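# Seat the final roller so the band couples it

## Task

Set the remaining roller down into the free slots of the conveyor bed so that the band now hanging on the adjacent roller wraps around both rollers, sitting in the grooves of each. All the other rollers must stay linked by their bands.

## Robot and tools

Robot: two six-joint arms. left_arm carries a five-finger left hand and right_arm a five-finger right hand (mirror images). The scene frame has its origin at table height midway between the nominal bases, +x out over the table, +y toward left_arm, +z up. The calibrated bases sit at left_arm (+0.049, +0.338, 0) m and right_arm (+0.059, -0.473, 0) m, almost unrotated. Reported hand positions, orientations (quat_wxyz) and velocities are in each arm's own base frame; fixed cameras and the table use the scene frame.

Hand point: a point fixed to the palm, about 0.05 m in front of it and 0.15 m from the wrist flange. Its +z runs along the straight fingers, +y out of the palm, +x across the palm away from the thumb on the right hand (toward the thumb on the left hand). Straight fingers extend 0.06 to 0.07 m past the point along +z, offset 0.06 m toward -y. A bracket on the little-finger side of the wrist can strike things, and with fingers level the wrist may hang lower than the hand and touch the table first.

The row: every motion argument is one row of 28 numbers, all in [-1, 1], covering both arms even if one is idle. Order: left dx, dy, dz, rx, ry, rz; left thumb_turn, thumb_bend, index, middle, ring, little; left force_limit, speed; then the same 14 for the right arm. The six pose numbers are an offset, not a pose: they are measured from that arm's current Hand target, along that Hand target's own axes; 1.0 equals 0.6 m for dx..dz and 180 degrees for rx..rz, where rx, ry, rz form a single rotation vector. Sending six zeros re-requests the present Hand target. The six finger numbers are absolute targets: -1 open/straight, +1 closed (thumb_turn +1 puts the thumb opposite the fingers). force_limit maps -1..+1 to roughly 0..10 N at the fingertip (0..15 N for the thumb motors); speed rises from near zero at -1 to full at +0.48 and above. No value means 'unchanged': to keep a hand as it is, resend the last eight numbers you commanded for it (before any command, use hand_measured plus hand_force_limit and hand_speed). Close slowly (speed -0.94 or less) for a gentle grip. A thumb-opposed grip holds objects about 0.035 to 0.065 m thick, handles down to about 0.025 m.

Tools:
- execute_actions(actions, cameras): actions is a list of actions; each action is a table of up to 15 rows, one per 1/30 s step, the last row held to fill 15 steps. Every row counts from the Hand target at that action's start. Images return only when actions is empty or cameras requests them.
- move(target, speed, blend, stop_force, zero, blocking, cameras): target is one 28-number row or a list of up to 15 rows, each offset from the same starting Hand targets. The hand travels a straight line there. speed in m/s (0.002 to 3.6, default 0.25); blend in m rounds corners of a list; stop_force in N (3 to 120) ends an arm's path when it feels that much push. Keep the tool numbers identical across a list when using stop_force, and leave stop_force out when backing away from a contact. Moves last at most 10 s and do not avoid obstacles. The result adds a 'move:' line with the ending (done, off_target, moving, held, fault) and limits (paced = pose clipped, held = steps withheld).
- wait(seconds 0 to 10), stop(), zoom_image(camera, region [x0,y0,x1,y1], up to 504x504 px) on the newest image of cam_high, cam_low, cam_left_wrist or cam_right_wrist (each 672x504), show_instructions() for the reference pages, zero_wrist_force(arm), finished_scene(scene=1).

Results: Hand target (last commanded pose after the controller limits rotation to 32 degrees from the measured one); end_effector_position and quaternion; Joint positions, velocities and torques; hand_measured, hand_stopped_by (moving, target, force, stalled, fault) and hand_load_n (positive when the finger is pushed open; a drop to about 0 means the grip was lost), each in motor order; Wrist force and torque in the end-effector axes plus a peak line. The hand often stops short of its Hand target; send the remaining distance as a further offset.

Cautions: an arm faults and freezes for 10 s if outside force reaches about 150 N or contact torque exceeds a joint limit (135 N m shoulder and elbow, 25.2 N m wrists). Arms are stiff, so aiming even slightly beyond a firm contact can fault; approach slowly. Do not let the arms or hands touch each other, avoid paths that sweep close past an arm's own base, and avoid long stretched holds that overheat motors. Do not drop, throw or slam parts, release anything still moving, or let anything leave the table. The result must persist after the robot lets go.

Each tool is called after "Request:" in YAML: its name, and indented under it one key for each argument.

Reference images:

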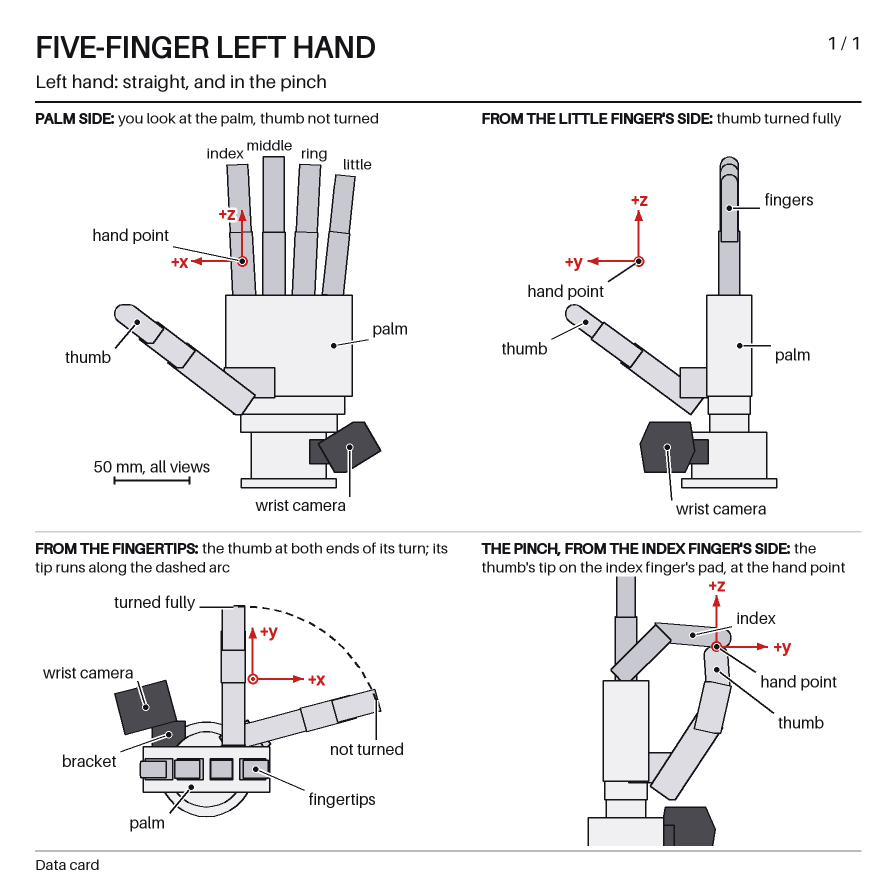

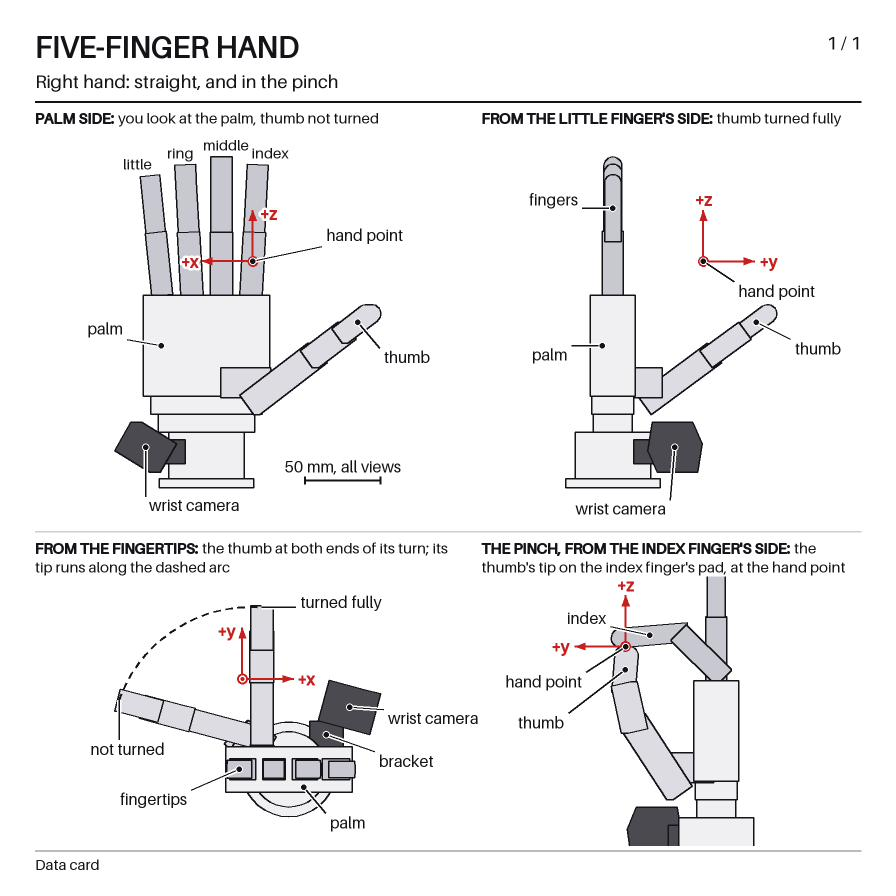

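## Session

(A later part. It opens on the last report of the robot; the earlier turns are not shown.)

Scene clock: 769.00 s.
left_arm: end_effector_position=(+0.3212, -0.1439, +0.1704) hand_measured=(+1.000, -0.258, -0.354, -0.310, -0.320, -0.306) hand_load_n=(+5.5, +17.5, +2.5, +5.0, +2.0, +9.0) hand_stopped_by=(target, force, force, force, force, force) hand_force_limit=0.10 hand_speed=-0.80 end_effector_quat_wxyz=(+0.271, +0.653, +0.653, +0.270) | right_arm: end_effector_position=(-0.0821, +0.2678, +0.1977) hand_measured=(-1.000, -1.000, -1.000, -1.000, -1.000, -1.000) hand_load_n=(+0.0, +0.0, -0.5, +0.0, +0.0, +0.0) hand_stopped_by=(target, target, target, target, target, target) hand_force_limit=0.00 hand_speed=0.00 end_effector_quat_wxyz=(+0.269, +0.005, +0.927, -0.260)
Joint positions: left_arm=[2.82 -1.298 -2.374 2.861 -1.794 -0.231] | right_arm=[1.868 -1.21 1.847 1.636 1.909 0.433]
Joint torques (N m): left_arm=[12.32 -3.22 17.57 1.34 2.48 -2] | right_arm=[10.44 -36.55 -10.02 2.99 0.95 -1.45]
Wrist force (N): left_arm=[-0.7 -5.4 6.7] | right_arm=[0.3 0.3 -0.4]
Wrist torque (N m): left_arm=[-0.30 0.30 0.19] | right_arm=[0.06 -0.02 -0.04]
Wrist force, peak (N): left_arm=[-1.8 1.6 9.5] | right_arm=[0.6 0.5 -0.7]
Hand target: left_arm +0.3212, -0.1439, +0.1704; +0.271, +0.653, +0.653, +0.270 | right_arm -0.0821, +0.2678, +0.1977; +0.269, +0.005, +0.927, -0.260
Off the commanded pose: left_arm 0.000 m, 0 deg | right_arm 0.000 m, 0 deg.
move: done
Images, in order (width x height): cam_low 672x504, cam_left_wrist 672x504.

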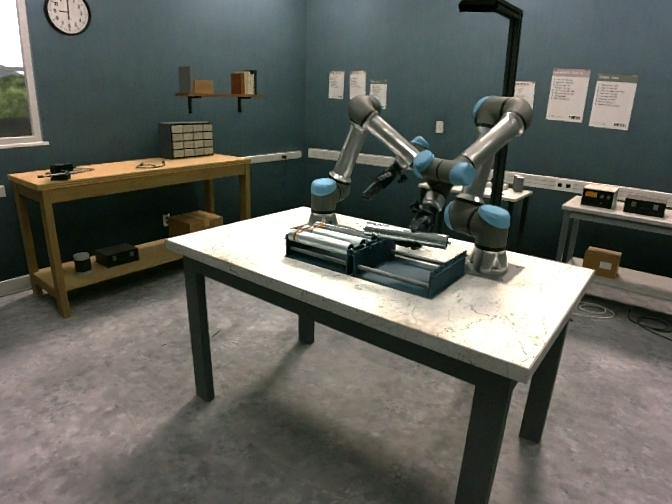

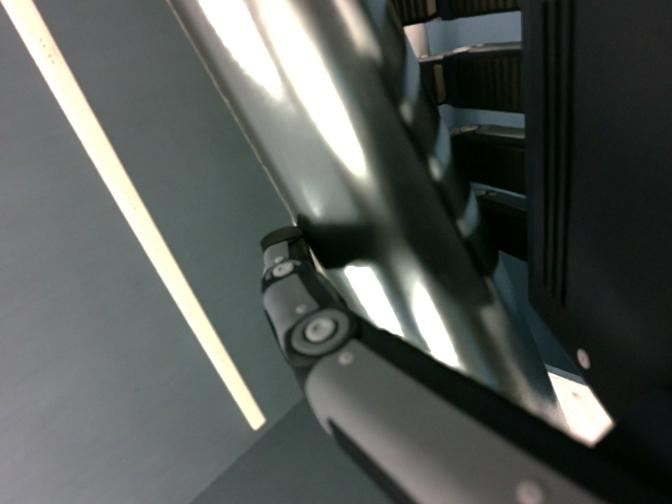

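Request:
move:
  target: [0,0,0,0,0,0,1,-0.38,0.7,0.8,0.7,0.7,0.1,-0.96,0,0,0,0,0,0,-1,-1,-1,-1,-1,-1,0,0]
  cameras: ["cam_left_wrist"]

Request:
wait:
  seconds: 0.5
  cameras: ["cam_left_wrist"]

Scene clock: 776.33 s.
left_arm: end_effector_position=(+0.3212, -0.1439, +0.1704) hand_measured=(+1.000, -0.380, -0.354, -0.310, -0.320, -0.306) hand_load_n=(+0.0, +0.0, +0.5, +0.5, +0.0, +6.5) hand_stopped_by=(target, moving, force, force, force, force) hand_force_limit=0.10 hand_speed=-0.96 end_effector_quat_wxyz=(+0.271, +0.653, +0.653, +0.270) | right_arm: end_effector_position=(-0.0821, +0.2678, +0.1977) hand_measured=(-1.000, -1.000, -1.000, -1.000, -1.000, -1.000) hand_load_n=(+0.0, +0.0, +0.0, +0.0, +0.0, +0.0) hand_stopped_by=(target, target, target, target, target, target) hand_force_limit=0.00 hand_speed=0.00 end_effector_quat_wxyz=(+0.269, +0.005, +0.927, -0.260)
Joint positions: left_arm=[2.82 -1.298 -2.374 2.861 -1.794 -0.231] | right_arm=[1.868 -1.21 1.847 1.636 1.909 0.433]
Joint torques (N m): left_arm=[11.08 0.1 14.82 1.14 2.12 -0.5] | right_arm=[9.97 -36.1 -9.96 2.91 0.76 -1.24]
Wrist force (N): left_arm=[-0.7 -5.5 6.7] | right_arm=[0.3 0.2 -0.2]
Wrist torque (N m): left_arm=[-0.33 0.30 0.20] | right_arm=[0.03 -0.02 -0.05]
Wrist force, peak (N): left_arm=[-0.8 -5.6 7.0] | right_arm=[0.3 0.5 -1.0]
Hand target: left_arm +0.3212, -0.1439, +0.1704; +0.271, +0.653, +0.653, +0.270 | right_arm -0.0821, +0.2678, +0.1977; +0.269, +0.005, +0.927, -0.260
Off the commanded pose: left_arm 0.000 m, 0 deg | right_arm 0.000 m, 0 deg.
move: done
Images, in order (width x height): cam_left_wrist 672x504.

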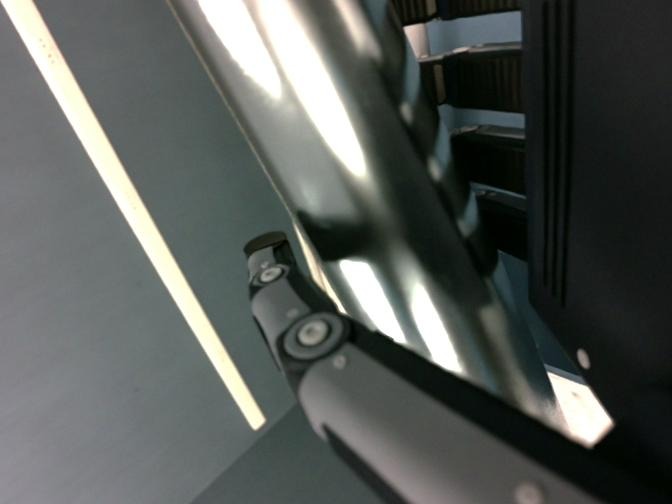

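Scene clock: 776.83 s.
left_arm: end_effector_position=(+0.3212, -0.1439, +0.1704) hand_measured=(+1.000, -0.380, -0.354, -0.310, -0.320, -0.306) hand_load_n=(+0.0, +0.0, +1.0, +0.5, +0.0, +6.5) hand_stopped_by=(target, target, force, force, force, force) hand_force_limit=0.10 hand_speed=-0.96 end_effector_quat_wxyz=(+0.271, +0.653, +0.653, +0.270) | right_arm: end_effector_position=(-0.0821, +0.2678, +0.1977) hand_measured=(-1.000, -1.000, -1.000, -1.000, -1.000, -1.000) hand_load_n=(+0.0, +0.0, +0.0, +0.0, +0.0, +0.0) hand_stopped_by=(target, target, target, target, target, target) hand_force_limit=0.00 hand_speed=0.00 end_effector_quat_wxyz=(+0.269, +0.005, +0.927, -0.260)
Joint positions: left_arm=[2.82 -1.298 -2.374 2.861 -1.794 -0.231] | right_arm=[1.868 -1.21 1.847 1.636 1.909 0.433]
Joint torques (N m): left_arm=[11.61 0.89 14.28 0.74 2.13 -0.17] | right_arm=[10.13 -36.37 -9.78 3.01 0.59 -1.32]
Wrist force (N): left_arm=[-0.7 -5.4 6.7] | right_arm=[0.3 0.3 -0.2]
Wrist torque (N m): left_arm=[-0.31 0.29 0.20] | right_arm=[0.04 -0.02 -0.03]
Wrist force, peak (N): left_arm=[-0.9 -5.6 6.9] | right_arm=[0.7 0.4 -0.7]
Hand target: left_arm +0.3212, -0.1439, +0.1704; +0.271, +0.653, +0.653, +0.270 | right_arm -0.0821, +0.2678, +0.1977; +0.269, +0.005, +0.927, -0.260
Off the commanded pose: left_arm 0.000 m, 0 deg | right_arm 0.000 m, 0 deg.
wait: 0.50 s; at rest by 0.17 s
Images, in order (width x height): cam_left_wrist 672x504.

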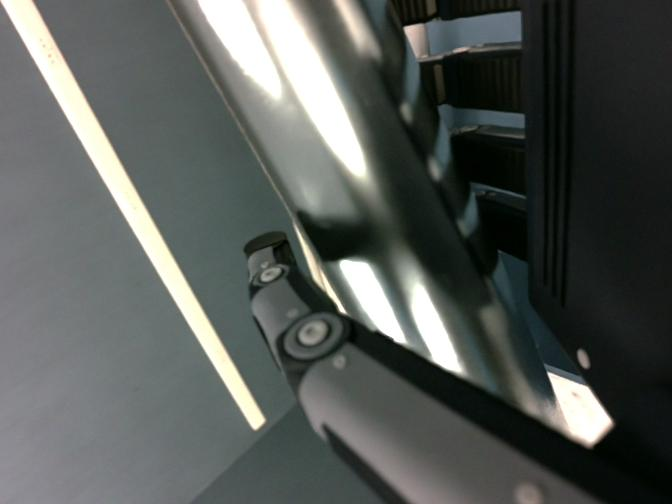

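Request:
move:
  target: [0,0,0,0,0,0,1,-0.38,0.7,0.8,0.7,-0.42,0.1,-0.96,0,0,0,0,0,0,-1,-1,-1,-1,-1,-1,0,0]
  cameras: ["cam_left_wrist"]

Scene clock: 789.93 s.
left_arm: end_effector_position=(+0.3212, -0.1439, +0.1704) hand_measured=(+1.000, -0.380, -0.354, -0.310, -0.320, -0.420) hand_load_n=(+0.0, +0.0, +0.0, +0.0, +2.0, +3.5) hand_stopped_by=(target, target, force, force, force, moving) hand_force_limit=0.10 hand_speed=-0.96 end_effector_quat_wxyz=(+0.271, +0.653, +0.653, +0.270) | right_arm: end_effector_position=(-0.0821, +0.2678, +0.1977) hand_measured=(-1.000, -1.000, -1.000, -1.000, -1.000, -1.000) hand_load_n=(+0.0, +0.0, +0.0, +0.0, +0.0, +0.0) hand_stopped_by=(target, target, target, target, target, target) hand_force_limit=0.00 hand_speed=0.00 end_effector_quat_wxyz=(+0.269, +0.005, +0.927, -0.260)
Joint positions: left_arm=[2.82 -1.298 -2.374 2.861 -1.794 -0.231] | right_arm=[1.868 -1.21 1.847 1.636 1.909 0.433]
Joint torques (N m): left_arm=[11.12 5.83 15.34 -2.22 1.51 0.28] | right_arm=[10.77 -35.73 -10.43 2.66 0.68 -1.28]
Wrist force (N): left_arm=[-0.8 -5.5 6.7] | right_arm=[0.2 0.6 -0.7]
Wrist torque (N m): left_arm=[-0.40 0.37 0.28] | right_arm=[0.12 0.00 -0.03]
Wrist force, peak (N): left_arm=[-0.7 -5.6 7.0] | right_arm=[0.6 0.3 -0.8]
Hand target: left_arm +0.3212, -0.1439, +0.1704; +0.271, +0.653, +0.653, +0.270 | right_arm -0.0821, +0.2678, +0.1977; +0.269, +0.005, +0.927, -0.260
Off the commanded pose: left_arm 0.000 m, 0 deg | right_arm 0.000 m, 0 deg.
move: done
Images, in order (width x height): cam_left_wrist 672x504.

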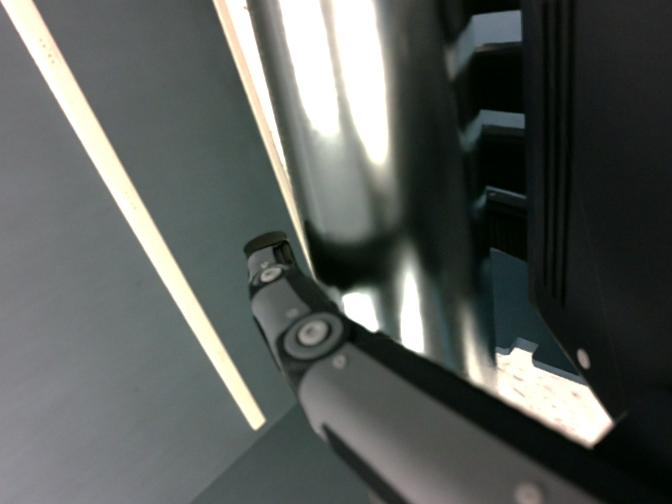

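Request:
move:
  target: [0,0,0,0,0,0,1,-0.38,-0.2,-0.18,-0.18,-0.28,0.6,-0.94,0,0,0,0,0,0,-1,-1,-1,-1,-1,-1,0,0]
  cameras: ["cam_left_wrist"]

Scene clock: 797.43 s.
left_arm: end_effector_position=(+0.3212, -0.1439, +0.1704) hand_measured=(+1.000, -0.380, -0.200, -0.180, -0.180, -0.280) hand_load_n=(+0.0, +0.0, +0.0, +0.0, +2.0, +1.5) hand_stopped_by=(target, target, target, target, target, target) hand_force_limit=0.60 hand_speed=-0.94 end_effector_quat_wxyz=(+0.271, +0.653, +0.653, +0.270) | right_arm: end_effector_position=(-0.0821, +0.2678, +0.1977) hand_measured=(-1.000, -1.000, -1.000, -1.000, -1.000, -1.000) hand_load_n=(+0.0, +0.0, +0.0, +0.0, +0.0, +0.0) hand_stopped_by=(target, target, target, target, target, target) hand_force_limit=0.00 hand_speed=0.00 end_effector_quat_wxyz=(+0.269, +0.005, +0.927, -0.260)
Joint positions: left_arm=[2.82 -1.298 -2.374 2.861 -1.794 -0.231] | right_arm=[1.868 -1.21 1.847 1.636 1.909 0.433]
Joint torques (N m): left_arm=[8.91 16.75 17.69 -2.14 0.5 0.05] | right_arm=[10.03 -35.34 -10.74 2.27 0.77 -1.19]
Wrist force (N): left_arm=[-0.9 -5.8 6.9] | right_arm=[0.2 0.0 -0.2]
Wrist torque (N m): left_arm=[-0.50 0.38 0.23] | right_arm=[0.00 0.00 -0.06]
Wrist force, peak (N): left_arm=[-1.0 -5.7 7.1] | right_arm=[1.1 0.2 -0.5]
Hand target: left_arm +0.3212, -0.1439, +0.1704; +0.271, +0.653, +0.653, +0.270 | right_arm -0.0821, +0.2678, +0.1977; +0.269, +0.005, +0.927, -0.260
Off the commanded pose: left_arm 0.000 m, 0 deg | right_arm 0.000 m, 0 deg.
move: done
Images, in order (width x height): cam_left_wrist 672x504.

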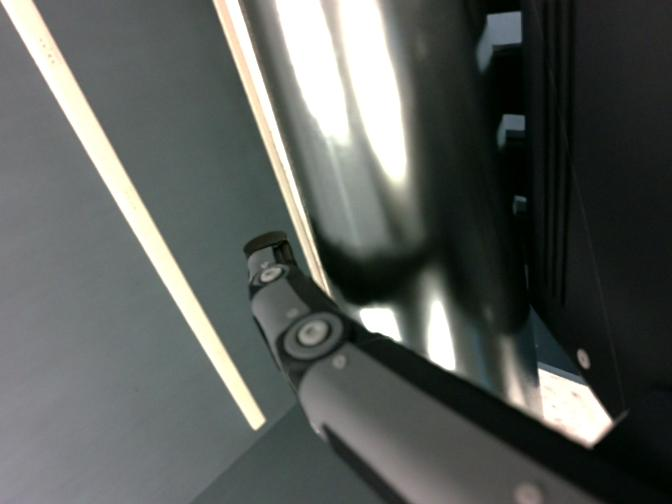

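Request:
move:
  target: [0,0,0,0,0,0,1,-0.38,-0.05,-0.05,-0.06,-0.16,0.6,-0.94,0,0,0,0,0,0,-1,-1,-1,-1,-1,-1,0,0]
  cameras: ["cam_left_wrist"]

Scene clock: 805.10 s.
left_arm: end_effector_position=(+0.3212, -0.1439, +0.1704) hand_measured=(+1.000, -0.380, -0.050, -0.050, -0.060, -0.160) hand_load_n=(+0.0, -0.5, +0.0, +0.0, +1.0, +2.5) hand_stopped_by=(target, target, target, target, target, target) hand_force_limit=0.60 hand_speed=-0.94 end_effector_quat_wxyz=(+0.271, +0.653, +0.653, +0.270) | right_arm: end_effector_position=(-0.0821, +0.2678, +0.1977) hand_measured=(-1.000, -1.000, -1.000, -1.000, -1.000, -1.000) hand_load_n=(+0.0, +0.0, +0.0, -0.5, +0.0, +0.0) hand_stopped_by=(target, target, target, target, target, target) hand_force_limit=0.00 hand_speed=0.00 end_effector_quat_wxyz=(+0.269, +0.005, +0.927, -0.260)
Joint positions: left_arm=[2.82 -1.298 -2.374 2.861 -1.794 -0.231] | right_arm=[1.868 -1.21 1.847 1.636 1.909 0.433]
Joint torques (N m): left_arm=[8.71 17.07 18.54 -2.14 0.09 -0.13] | right_arm=[10.45 -37.14 -11.09 1.95 0.75 -1.08]
Wrist force (N): left_arm=[-0.6 -5.3 6.6] | right_arm=[0.5 0.6 -0.5]
Wrist torque (N m): left_arm=[-0.44 0.32 0.24] | right_arm=[0.10 -0.05 -0.02]
Wrist force, peak (N): left_arm=[-0.8 -5.8 6.9] | right_arm=[0.7 -0.1 -0.7]
Hand target: left_arm +0.3212, -0.1439, +0.1704; +0.271, +0.653, +0.653, +0.270 | right_arm -0.0821, +0.2678, +0.1977; +0.269, +0.005, +0.927, -0.260
Off the commanded pose: left_arm 0.000 m, 0 deg | right_arm 0.000 m, 0 deg.
move: done
Images, in order (width x height): cam_left_wrist 672x504.

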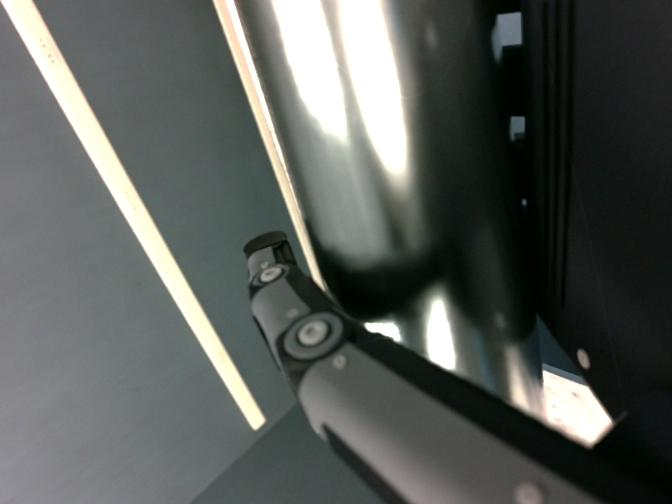

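Request:
zoom_image:
  camera: "cam_left_wrist"
  region: [200, 0, 672, 504]

Scaled by 1.000.

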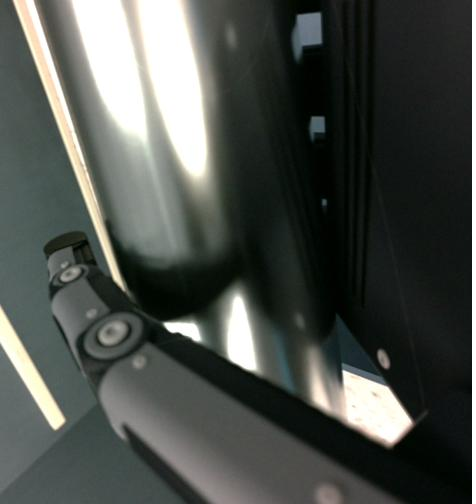

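Request:
move:
  target: [0,0,0,0,0,0,1,-0.38,-0.05,-0.05,-0.02,-0.04,0.6,-0.94,0,0,0,0,0,0,-1,-1,-1,-1,-1,-1,0,0]
  cameras: ["cam_left_wrist"]

Scene clock: 855.50 s.
left_arm: end_effector_position=(+0.3212, -0.1439, +0.1704) hand_measured=(+1.000, -0.380, -0.050, -0.050, -0.020, -0.040) hand_load_n=(+0.0, +0.0, +0.0, +0.0, +2.0, +1.0) hand_stopped_by=(target, target, target, target, target, target) hand_force_limit=0.60 hand_speed=-0.94 end_effector_quat_wxyz=(+0.271, +0.653, +0.653, +0.270) | right_arm: end_effector_position=(-0.0821, +0.2678, +0.1977) hand_measured=(-1.000, -1.000, -1.000, -1.000, -1.000, -1.000) hand_load_n=(+0.0, +0.0, +0.0, +0.0, +0.0, +0.0) hand_stopped_by=(target, target, target, target, target, target) hand_force_limit=0.00 hand_speed=0.00 end_effector_quat_wxyz=(+0.269, +0.005, +0.927, -0.260)
Joint positions: left_arm=[2.82 -1.298 -2.374 2.861 -1.794 -0.231] | right_arm=[1.868 -1.21 1.847 1.636 1.909 0.433]
Joint torques (N m): left_arm=[7.84 17.78 19.53 -2.11 -0.46 -0.12] | right_arm=[9.88 -35.64 -10.95 1.86 0.82 -1.1]
Wrist force (N): left_arm=[-0.7 -5.5 6.9] | right_arm=[0.4 0.5 -0.4]
Wrist torque (N m): left_arm=[-0.49 0.33 0.23] | right_arm=[0.09 -0.03 -0.02]
Wrist force, peak (N): left_arm=[-0.8 -5.8 7.0] | right_arm=[0.5 0.3 -0.9]
Hand target: left_arm +0.3212, -0.1439, +0.1704; +0.271, +0.653, +0.653, +0.270 | right_arm -0.0821, +0.2678, +0.1977; +0.269, +0.005, +0.927, -0.260
Off the commanded pose: left_arm 0.000 m, 0 deg | right_arm 0.000 m, 0 deg.
move: done
Images, in order (width x height): cam_left_wrist 672x504.

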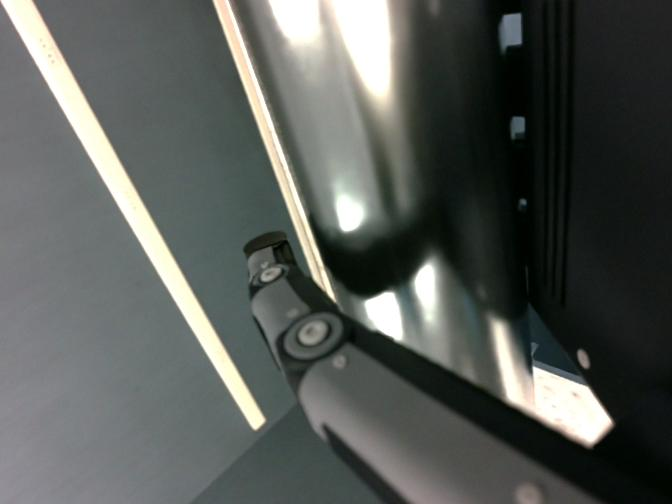

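Request:
move:
  target: [0,0,0,0,0,0,1,-0.38,-0.05,-0.05,0.01,0.02,0.6,-0.94,0,0,0,0,0,0,-1,-1,-1,-1,-1,-1,0,0]
  cameras: ["cam_left_wrist","cam_high","cam_low"]

Scene clock: 858.10 s.
left_arm: end_effector_position=(+0.3212, -0.1439, +0.1704) hand_measured=(+1.000, -0.380, -0.050, -0.050, +0.010, +0.020) hand_load_n=(+0.0, +0.0, +0.0, +0.0, +1.0, +1.5) hand_stopped_by=(target, target, target, target, target, target) hand_force_limit=0.60 hand_speed=-0.94 end_effector_quat_wxyz=(+0.271, +0.653, +0.653, +0.270) | right_arm: end_effector_position=(-0.0821, +0.2678, +0.1977) hand_measured=(-1.000, -1.000, -1.000, -1.000, -1.000, -1.000) hand_load_n=(+0.0, +0.0, +0.0, +0.0, +0.0, +0.0) hand_stopped_by=(target, target, target, target, target, target) hand_force_limit=0.00 hand_speed=0.00 end_effector_quat_wxyz=(+0.269, +0.005, +0.927, -0.260)
Joint positions: left_arm=[2.82 -1.298 -2.374 2.861 -1.794 -0.231] | right_arm=[1.868 -1.21 1.847 1.636 1.909 0.433]
Joint torques (N m): left_arm=[7.21 16.85 20.13 -2.18 -0.55 -0.06] | right_arm=[9.19 -37.32 -11.19 1.82 0.86 -0.89]
Wrist force (N): left_arm=[-0.9 -5.9 6.3] | right_arm=[0.3 -0.1 -0.4]
Wrist torque (N m): left_arm=[-0.51 0.35 0.24] | right_arm=[0.00 -0.02 -0.05]
Wrist force, peak (N): left_arm=[-0.7 -5.7 7.1] | right_arm=[0.5 0.3 -0.9]
Hand target: left_arm +0.3212, -0.1439, +0.1704; +0.271, +0.653, +0.653, +0.270 | right_arm -0.0821, +0.2678, +0.1977; +0.269, +0.005, +0.927, -0.260
Off the commanded pose: left_arm 0.000 m, 0 deg | right_arm 0.000 m, 0 deg.
move: done
Images, in order (width x height): cam_high 672x504, cam_low 672x504, cam_left_wrist 672x504.

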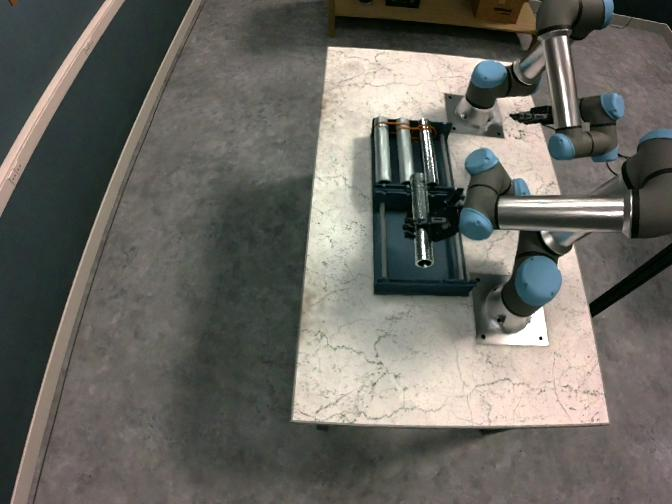

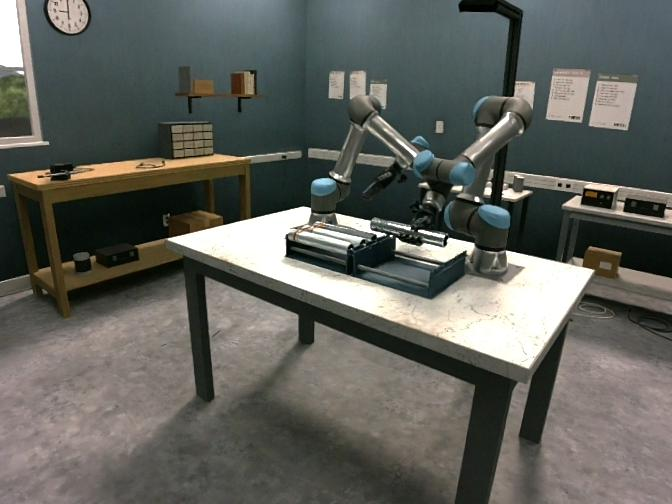

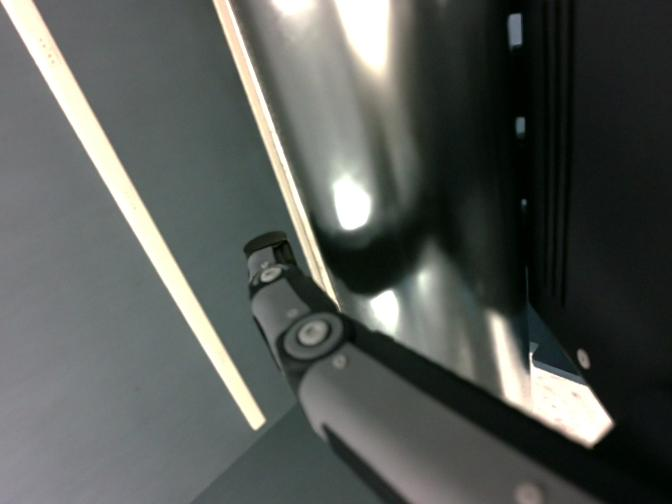

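Request:
move:
  target: [0,0,0,0,0,0,1,0.3,-0.05,-0.05,0.01,0.02,-0.25,-0.95,0,0,0,0,0,0,-1,-1,-1,-1,-1,-1,0,0]
  cameras: ["cam_left_wrist"]

Scene clock: 865.70 s.
left_arm: end_effector_position=(+0.3212, -0.1439, +0.1704) hand_measured=(+1.000, -0.218, -0.050, -0.050, +0.010, +0.020) hand_load_n=(+1.5, +5.5, +1.0, +0.0, +1.0, +2.0) hand_stopped_by=(target, force, target, target, target, target) hand_force_limit=-0.25 hand_speed=-0.95 end_effector_quat_wxyz=(+0.271, +0.653, +0.653, +0.270) | right_arm: end_effector_position=(-0.0821, +0.2678, +0.1977) hand_measured=(-1.000, -1.000, -1.000, -1.000, -1.000, -1.000) hand_load_n=(+0.0, +0.0, +0.0, +0.0, +0.0, +0.0) hand_stopped_by=(target, target, target, target, target, target) hand_force_limit=0.00 hand_speed=0.00 end_effector_quat_wxyz=(+0.269, +0.005, +0.927, -0.260)
Joint positions: left_arm=[2.82 -1.298 -2.374 2.861 -1.794 -0.231] | right_arm=[1.868 -1.21 1.847 1.636 1.909 0.433]
Joint torques (N m): left_arm=[5.86 16.63 21.51 -2.12 -1.18 -0.23] | right_arm=[8.93 -34.78 -12.5 1.55 0.8 -0.95]
Wrist force (N): left_arm=[-0.9 -5.4 6.9] | right_arm=[0.4 0.4 -0.4]
Wrist torque (N m): left_arm=[-0.49 0.36 0.21] | right_arm=[0.07 -0.03 -0.02]
Wrist force, peak (N): left_arm=[-0.8 -5.8 7.1] | right_arm=[0.7 0.3 -0.8]
Hand target: left_arm +0.3212, -0.1439, +0.1704; +0.271, +0.653, +0.653, +0.270 | right_arm -0.0821, +0.2678, +0.1977; +0.269, +0.005, +0.927, -0.260
Off the commanded pose: left_arm 0.000 m, 0 deg | right_arm 0.000 m, 0 deg.
move: done
Images, in order (width x height): cam_left_wrist 672x504.

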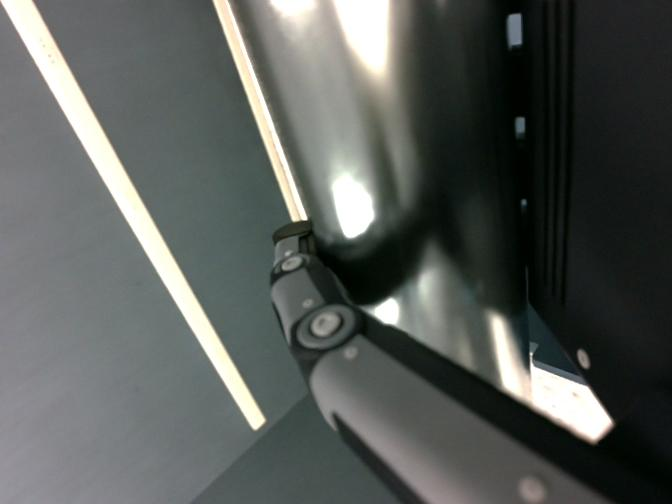

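Request:
execute_actions:
  actions: []
  cameras: ["cam_high","cam_right_wrist"]

Request:
zoom_image:
  camera: "cam_high"
  region: [360, 100, 500, 310]

Scene clock: 872.90 s.
left_arm: end_effector_position=(+0.3212, -0.1439, +0.1704) hand_measured=(+1.000, -0.218, -0.050, -0.050, +0.010, +0.020) hand_load_n=(+1.5, +5.5, +1.5, +0.0, +1.5, +2.0) hand_stopped_by=(target, force, target, target, target, target) hand_force_limit=-0.25 hand_speed=-0.95 end_effector_quat_wxyz=(+0.271, +0.653, +0.653, +0.270) | right_arm: end_effector_position=(-0.0821, +0.2678, +0.1977) hand_measured=(-1.000, -1.000, -1.000, -1.000, -1.000, -1.000) hand_load_n=(+0.0, +0.0, +0.0, -0.5, +0.0, -0.5) hand_stopped_by=(target, target, target, target, target, target) hand_force_limit=0.00 hand_speed=0.00 end_effector_quat_wxyz=(+0.269, +0.005, +0.927, -0.260)
Joint positions: left_arm=[2.82 -1.298 -2.374 2.861 -1.794 -0.231] | right_arm=[1.868 -1.21 1.847 1.636 1.909 0.433]
Joint velocities: within noise
Joint torques (N m): left_arm=[5.64 17.4 21.53 -2.31 -1.74 -0.19] | right_arm=[9.69 -35.52 -11.78 1.39 0.85 -0.72]
Wrist force (N): left_arm=[-0.7 -5.5 6.8] | right_arm=[0.1 -0.1 -0.3]
Wrist torque (N m): left_arm=[-0.50 0.33 0.23] | right_arm=[0.00 0.01 -0.06]
Wrist force, peak (N): left_arm=[-0.9 -5.6 7.0] | right_arm=[0.9 0.4 -0.2]
Hand target: left_arm +0.3212, -0.1439, +0.1704; +0.271, +0.653, +0.653, +0.270 | right_arm -0.0821, +0.2678, +0.1977; +0.269, +0.005, +0.927, -0.260
Off the commanded pose: left_arm 0.000 m, 0 deg | right_arm 0.000 m, 0 deg.
Images, in order (width x height): cam_high 672x504, cam_right_wrist 672x504.

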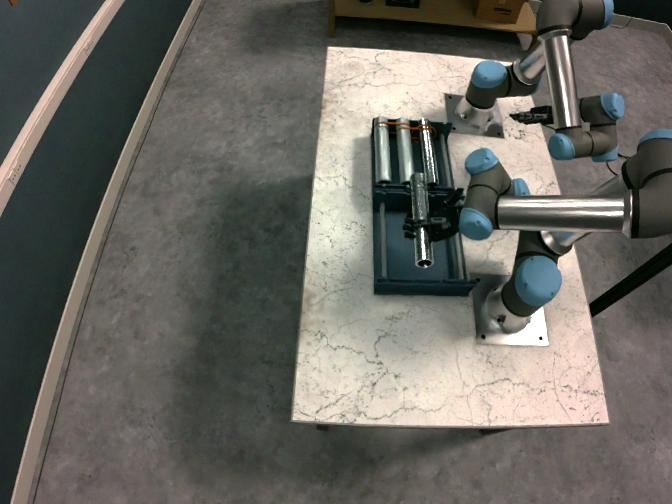

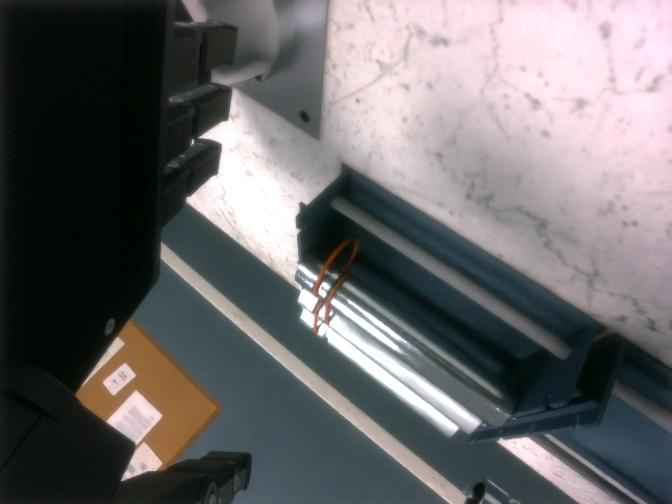

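Scaled by 2.400 from the camera's 672x504 image, which has a finer 960x720 frame.

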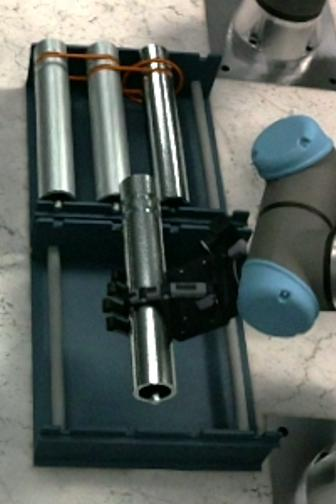

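Request:
move:
  target: [0,0,0,0.1389,0,0,1,0.35,-0.05,-0.05,0.01,0.02,0.25,-0.96,0,0,0,0,0,0,-1,-1,-1,-1,-1,-1,0,0]
  speed: 0.12
  cameras: ["cam_left_wrist"]

Scene clock: 944.10 s.
left_arm: end_effector_position=(+0.3213, -0.1439, +0.1703) hand_measured=(+1.000, -0.208, -0.050, -0.050, +0.010, +0.020) hand_load_n=(+2.5, +9.5, +1.5, +0.0, +1.5, +2.0) hand_stopped_by=(target, force, target, target, target, target) hand_force_limit=0.25 hand_speed=-0.96 end_effector_quat_wxyz=(+0.123, +0.697, +0.696, +0.122) | right_arm: end_effector_position=(-0.0821, +0.2678, +0.1977) hand_measured=(-1.000, -1.000, -1.000, -1.000, -1.000, -1.000) hand_load_n=(+0.0, +0.0, +0.0, +0.0, +0.0, +0.0) hand_stopped_by=(target, target, target, target, target, target) hand_force_limit=0.00 hand_speed=0.00 end_effector_quat_wxyz=(+0.269, +0.005, +0.927, -0.260)
Joint positions: left_arm=[2.933 -1.453 -2.126 2.351 -1.64 -0.196] | right_arm=[1.868 -1.21 1.847 1.636 1.909 0.433]
Joint torques (N m): left_arm=[-10.06 25.81 15.86 -0.45 -3.15 -1.38] | right_arm=[9.18 -36.02 -12.49 1.1 0.68 -1.13]
Wrist force (N): left_arm=[-1.0 -1.7 8.9] | right_arm=[0.5 0.0 -0.4]
Wrist torque (N m): left_arm=[-0.44 0.50 -0.16] | right_arm=[0.01 -0.04 -0.03]
Wrist force, peak (N): left_arm=[-1.3 -1.8 9.0] | right_arm=[0.8 0.3 -0.8]
Hand target: left_arm +0.3212, -0.1439, +0.1704; +0.123, +0.697, +0.696, +0.122 | right_arm -0.0821, +0.2678, +0.1977; +0.269, +0.005, +0.927, -0.260
Off the commanded pose: left_arm 0.000 m, 0 deg | right_arm 0.000 m, 0 deg.
move: done
Images, in order (width x height): cam_left_wrist 672x504.

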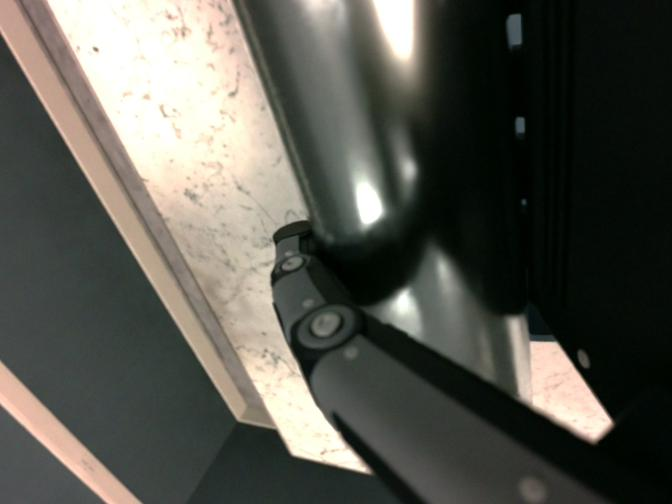

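Request:
move:
  target: [0,0,0,0.1667,0,0,1,0.35,-0.05,-0.05,0.01,0.02,0.25,-0.96,0,0,0,0,0,0,-1,-1,-1,-1,-1,-1,0,0]
  speed: 0.12
  cameras: ["cam_left_wrist"]

Scene clock: 948.73 s.
left_arm: end_effector_position=(+0.3213, -0.1439, +0.1703) hand_measured=(+1.000, -0.208, -0.050, -0.050, +0.010, +0.020) hand_load_n=(+2.5, +9.5, +1.5, +0.0, +1.0, +2.0) hand_stopped_by=(target, force, target, target, target, target) hand_force_limit=0.25 hand_speed=-0.96 end_effector_quat_wxyz=(-0.061, +0.705, +0.704, -0.062) | right_arm: end_effector_position=(-0.0821, +0.2678, +0.1977) hand_measured=(-1.000, -1.000, -1.000, -1.000, -1.000, -1.000) hand_load_n=(+0.0, +0.0, +0.0, +0.0, +0.0, +0.0) hand_stopped_by=(target, target, target, target, target, target) hand_force_limit=0.00 hand_speed=0.00 end_effector_quat_wxyz=(+0.269, +0.005, +0.927, -0.260)
Joint positions: left_arm=[3.012 -1.738 -1.856 1.85 -1.547 -0.127] | right_arm=[1.868 -1.21 1.847 1.636 1.909 0.433]
Joint torques (N m): left_arm=[-7.12 35.42 11.89 -1.55 -2.68 -1.39] | right_arm=[9.39 -36.13 -13.97 0.91 0.7 -0.87]
Wrist force (N): left_arm=[-1.7 3.2 9.2] | right_arm=[0.3 0.2 -0.5]
Wrist torque (N m): left_arm=[-0.31 0.64 -0.47] | right_arm=[0.05 -0.02 -0.03]
Wrist force, peak (N): left_arm=[-1.9 3.4 9.5] | right_arm=[0.3 0.2 -1.0]
Hand target: left_arm +0.3212, -0.1439, +0.1704; -0.061, +0.705, +0.704, -0.062 | right_arm -0.0821, +0.2678, +0.1977; +0.269, +0.005, +0.927, -0.260
Off the commanded pose: left_arm 0.000 m, 0 deg | right_arm 0.000 m, 0 deg.
move: done
Images, in order (width x height): cam_left_wrist 672x504.

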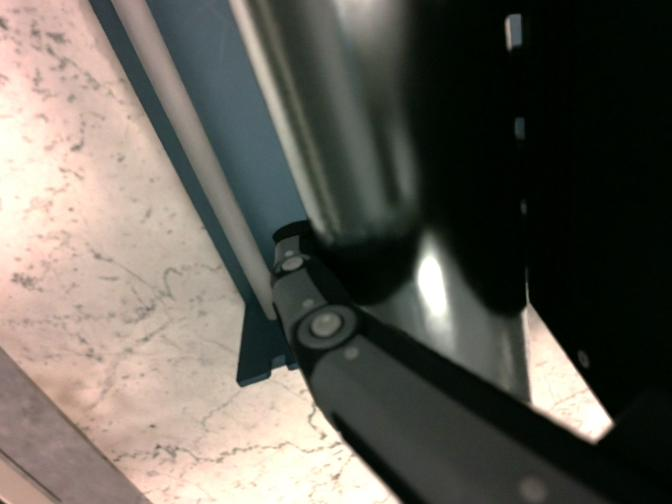

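Request:
move:
  target: [0,0,0,0.1944,0,0,1,0.35,-0.05,-0.05,0.01,0.02,0.25,-0.96,0,0,0,0,0,0,-1,-1,-1,-1,-1,-1,0,0]
  speed: 0.1
  cameras: ["cam_left_wrist"]

Scene clock: 953.60 s.
left_arm: end_effector_position=(+0.3213, -0.1439, +0.1703) hand_measured=(+1.000, -0.208, -0.050, -0.050, +0.010, +0.020) hand_load_n=(+3.5, +10.0, +1.5, +0.0, +0.0, +2.0) hand_stopped_by=(target, force, target, target, target, target) hand_force_limit=0.25 hand_speed=-0.96 end_effector_quat_wxyz=(-0.270, +0.654, +0.653, -0.271) | right_arm: end_effector_position=(-0.0821, +0.2678, +0.1977) hand_measured=(-1.000, -1.000, -1.000, -1.000, -1.000, -1.000) hand_load_n=(+0.0, +0.0, +0.0, +0.0, +0.0, +0.0) hand_stopped_by=(target, target, target, target, target, target) hand_force_limit=0.00 hand_speed=0.00 end_effector_quat_wxyz=(+0.269, +0.005, +0.927, -0.260)
Joint positions: left_arm=[3.053 -2.088 -1.626 1.36 -1.507 -0.061] | right_arm=[1.868 -1.21 1.847 1.636 1.909 0.433]
Joint torques (N m): left_arm=[3.2 50.58 7.43 -1.64 1.84 -1.01] | right_arm=[8.77 -34.78 -12.88 0.7 0.7 -0.63]
Wrist force (N): left_arm=[-1.5 8.7 6.7] | right_arm=[0.9 0.1 -0.4]
Wrist torque (N m): left_arm=[0.02 0.49 -0.75] | right_arm=[0.02 -0.10 -0.01]
Wrist force, peak (N): left_arm=[-1.9 8.5 7.2] | right_arm=[0.3 0.3 -0.9]
Hand target: left_arm +0.3212, -0.1439, +0.1704; -0.270, +0.654, +0.653, -0.271 | right_arm -0.0821, +0.2678, +0.1977; +0.269, +0.005, +0.927, -0.260
Off the commanded pose: left_arm 0.000 m, 0 deg | right_arm 0.000 m, 0 deg.
move: done
Images, in order (width x height): cam_left_wrist 672x504.

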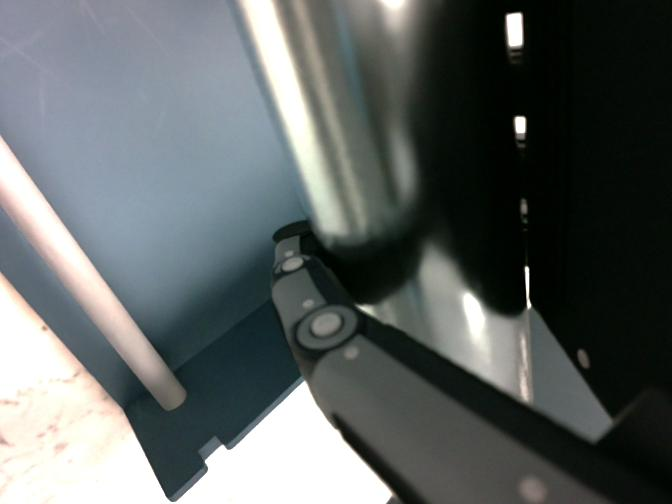

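Request:
execute_actions:
  actions: []
  cameras: ["cam_right_wrist","cam_high"]

Request:
zoom_image:
  camera: "cam_right_wrist"
  region: [280, 150, 630, 450]

Request:
zoom_image:
  camera: "cam_high"
  region: [360, 90, 560, 350]

Scene clock: 973.20 s.
left_arm: end_effector_position=(+0.3212, -0.1439, +0.1704) hand_measured=(+1.000, -0.208, -0.050, -0.050, +0.010, +0.020) hand_load_n=(+3.5, +10.0, +1.5, +0.0, +0.5, +2.0) hand_stopped_by=(target, force, target, target, target, target) hand_force_limit=0.25 hand_speed=-0.96 end_effector_quat_wxyz=(-0.270, +0.654, +0.653, -0.271) | right_arm: end_effector_position=(-0.0821, +0.2678, +0.1977) hand_measured=(-1.000, -1.000, -1.000, -1.000, -1.000, -1.000) hand_load_n=(+0.0, +0.0, +0.0, +0.0, +0.0, +0.0) hand_stopped_by=(target, target, target, target, target, target) hand_force_limit=0.00 hand_speed=0.00 end_effector_quat_wxyz=(+0.269, +0.005, +0.927, -0.260)
Joint positions: left_arm=[3.053 -2.088 -1.626 1.36 -1.507 -0.061] | right_arm=[1.868 -1.21 1.847 1.636 1.909 0.433]
Joint velocities: within noise
Joint torques (N m): left_arm=[-7.77 50.62 7.88 -6.39 -2.67 -1.52] | right_arm=[10.41 -35.03 -12.76 0.49 0.9 -0.91]
Wrist force (N): left_arm=[-1.7 8.7 6.7] | right_arm=[0.1 0.6 -0.2]
Wrist torque (N m): left_arm=[0.02 0.51 -0.76] | right_arm=[0.09 0.02 -0.04]
Wrist force, peak (N): left_arm=[-1.7 9.0 6.9] | right_arm=[0.4 0.5 -0.9]
Hand target: left_arm +0.3212, -0.1439, +0.1704; -0.270, +0.654, +0.653, -0.271 | right_arm -0.0821, +0.2678, +0.1977; +0.269, +0.005, +0.927, -0.260
Off the commanded pose: left_arm 0.000 m, 0 deg | right_arm 0.000 m, 0 deg.
Images, in order (width x height): cam_high 672x504, cam_right_wrist 672x504.

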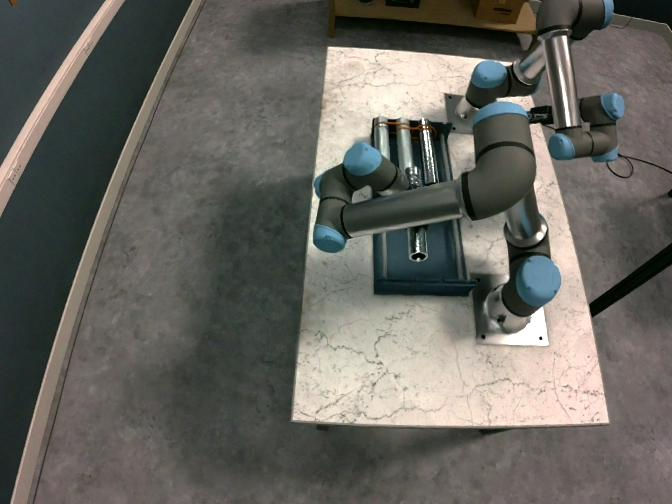

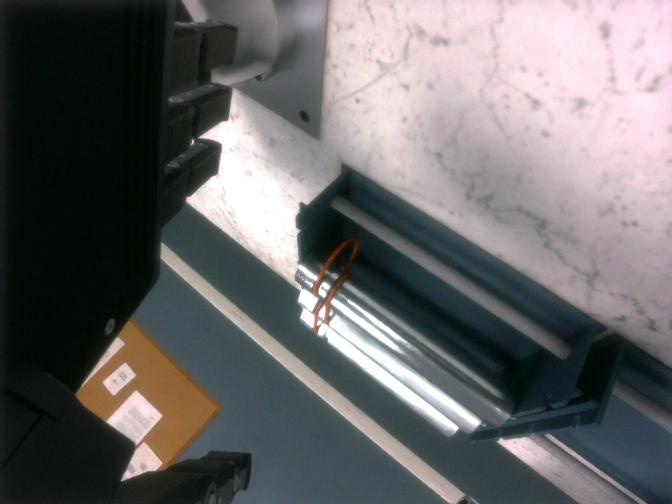

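Scaled by 1.440 from the camera's 672x504 image, which has a finer 960x720 frame.

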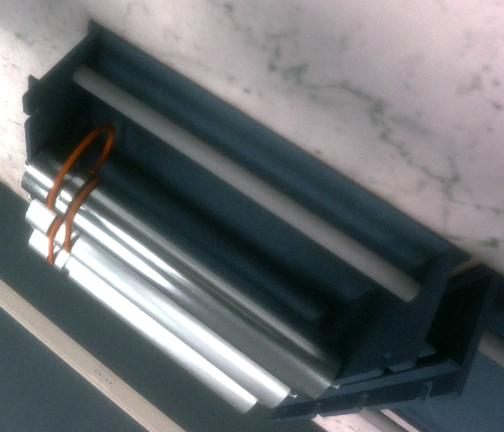

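Scaled by 1.938 from the camera's 672x504 image, which has a finer 960x720 frame.

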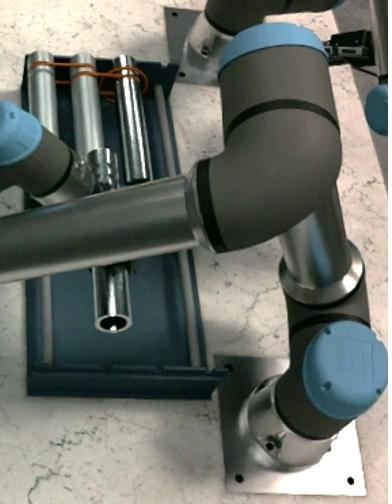

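Request:
zoom_image:
  camera: "cam_high"
  region: [420, 70, 580, 190]

Request:
zoom_image:
  camera: "cam_high"
  region: [440, 240, 600, 360]

Request:
zoom_image:
  camera: "cam_high"
  region: [350, 100, 490, 205]

Scaled by 3.150 from the camera's 672x504 image, which has a finer 960x720 frame.

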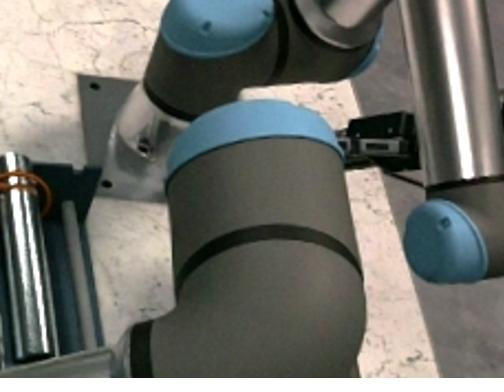

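Scaled by 3.150 from the camera's 672x504 image, which has a finer 960x720 frame.

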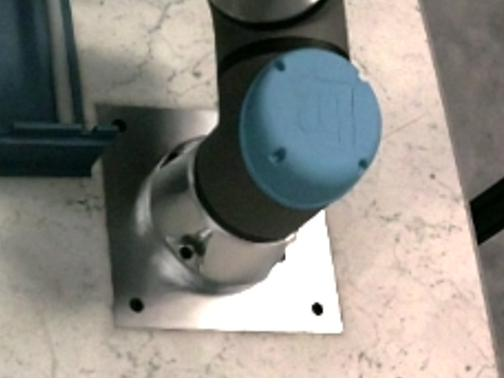

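Scaled by 3.600 from the camera's 672x504 image, which has a finer 960x720 frame.

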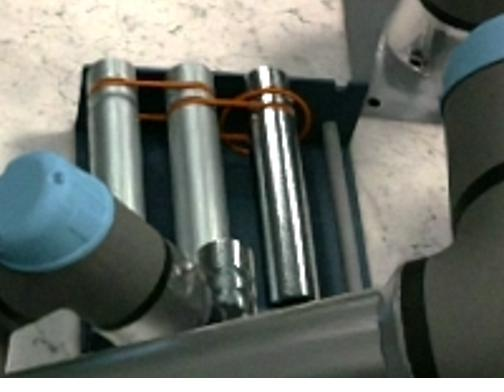

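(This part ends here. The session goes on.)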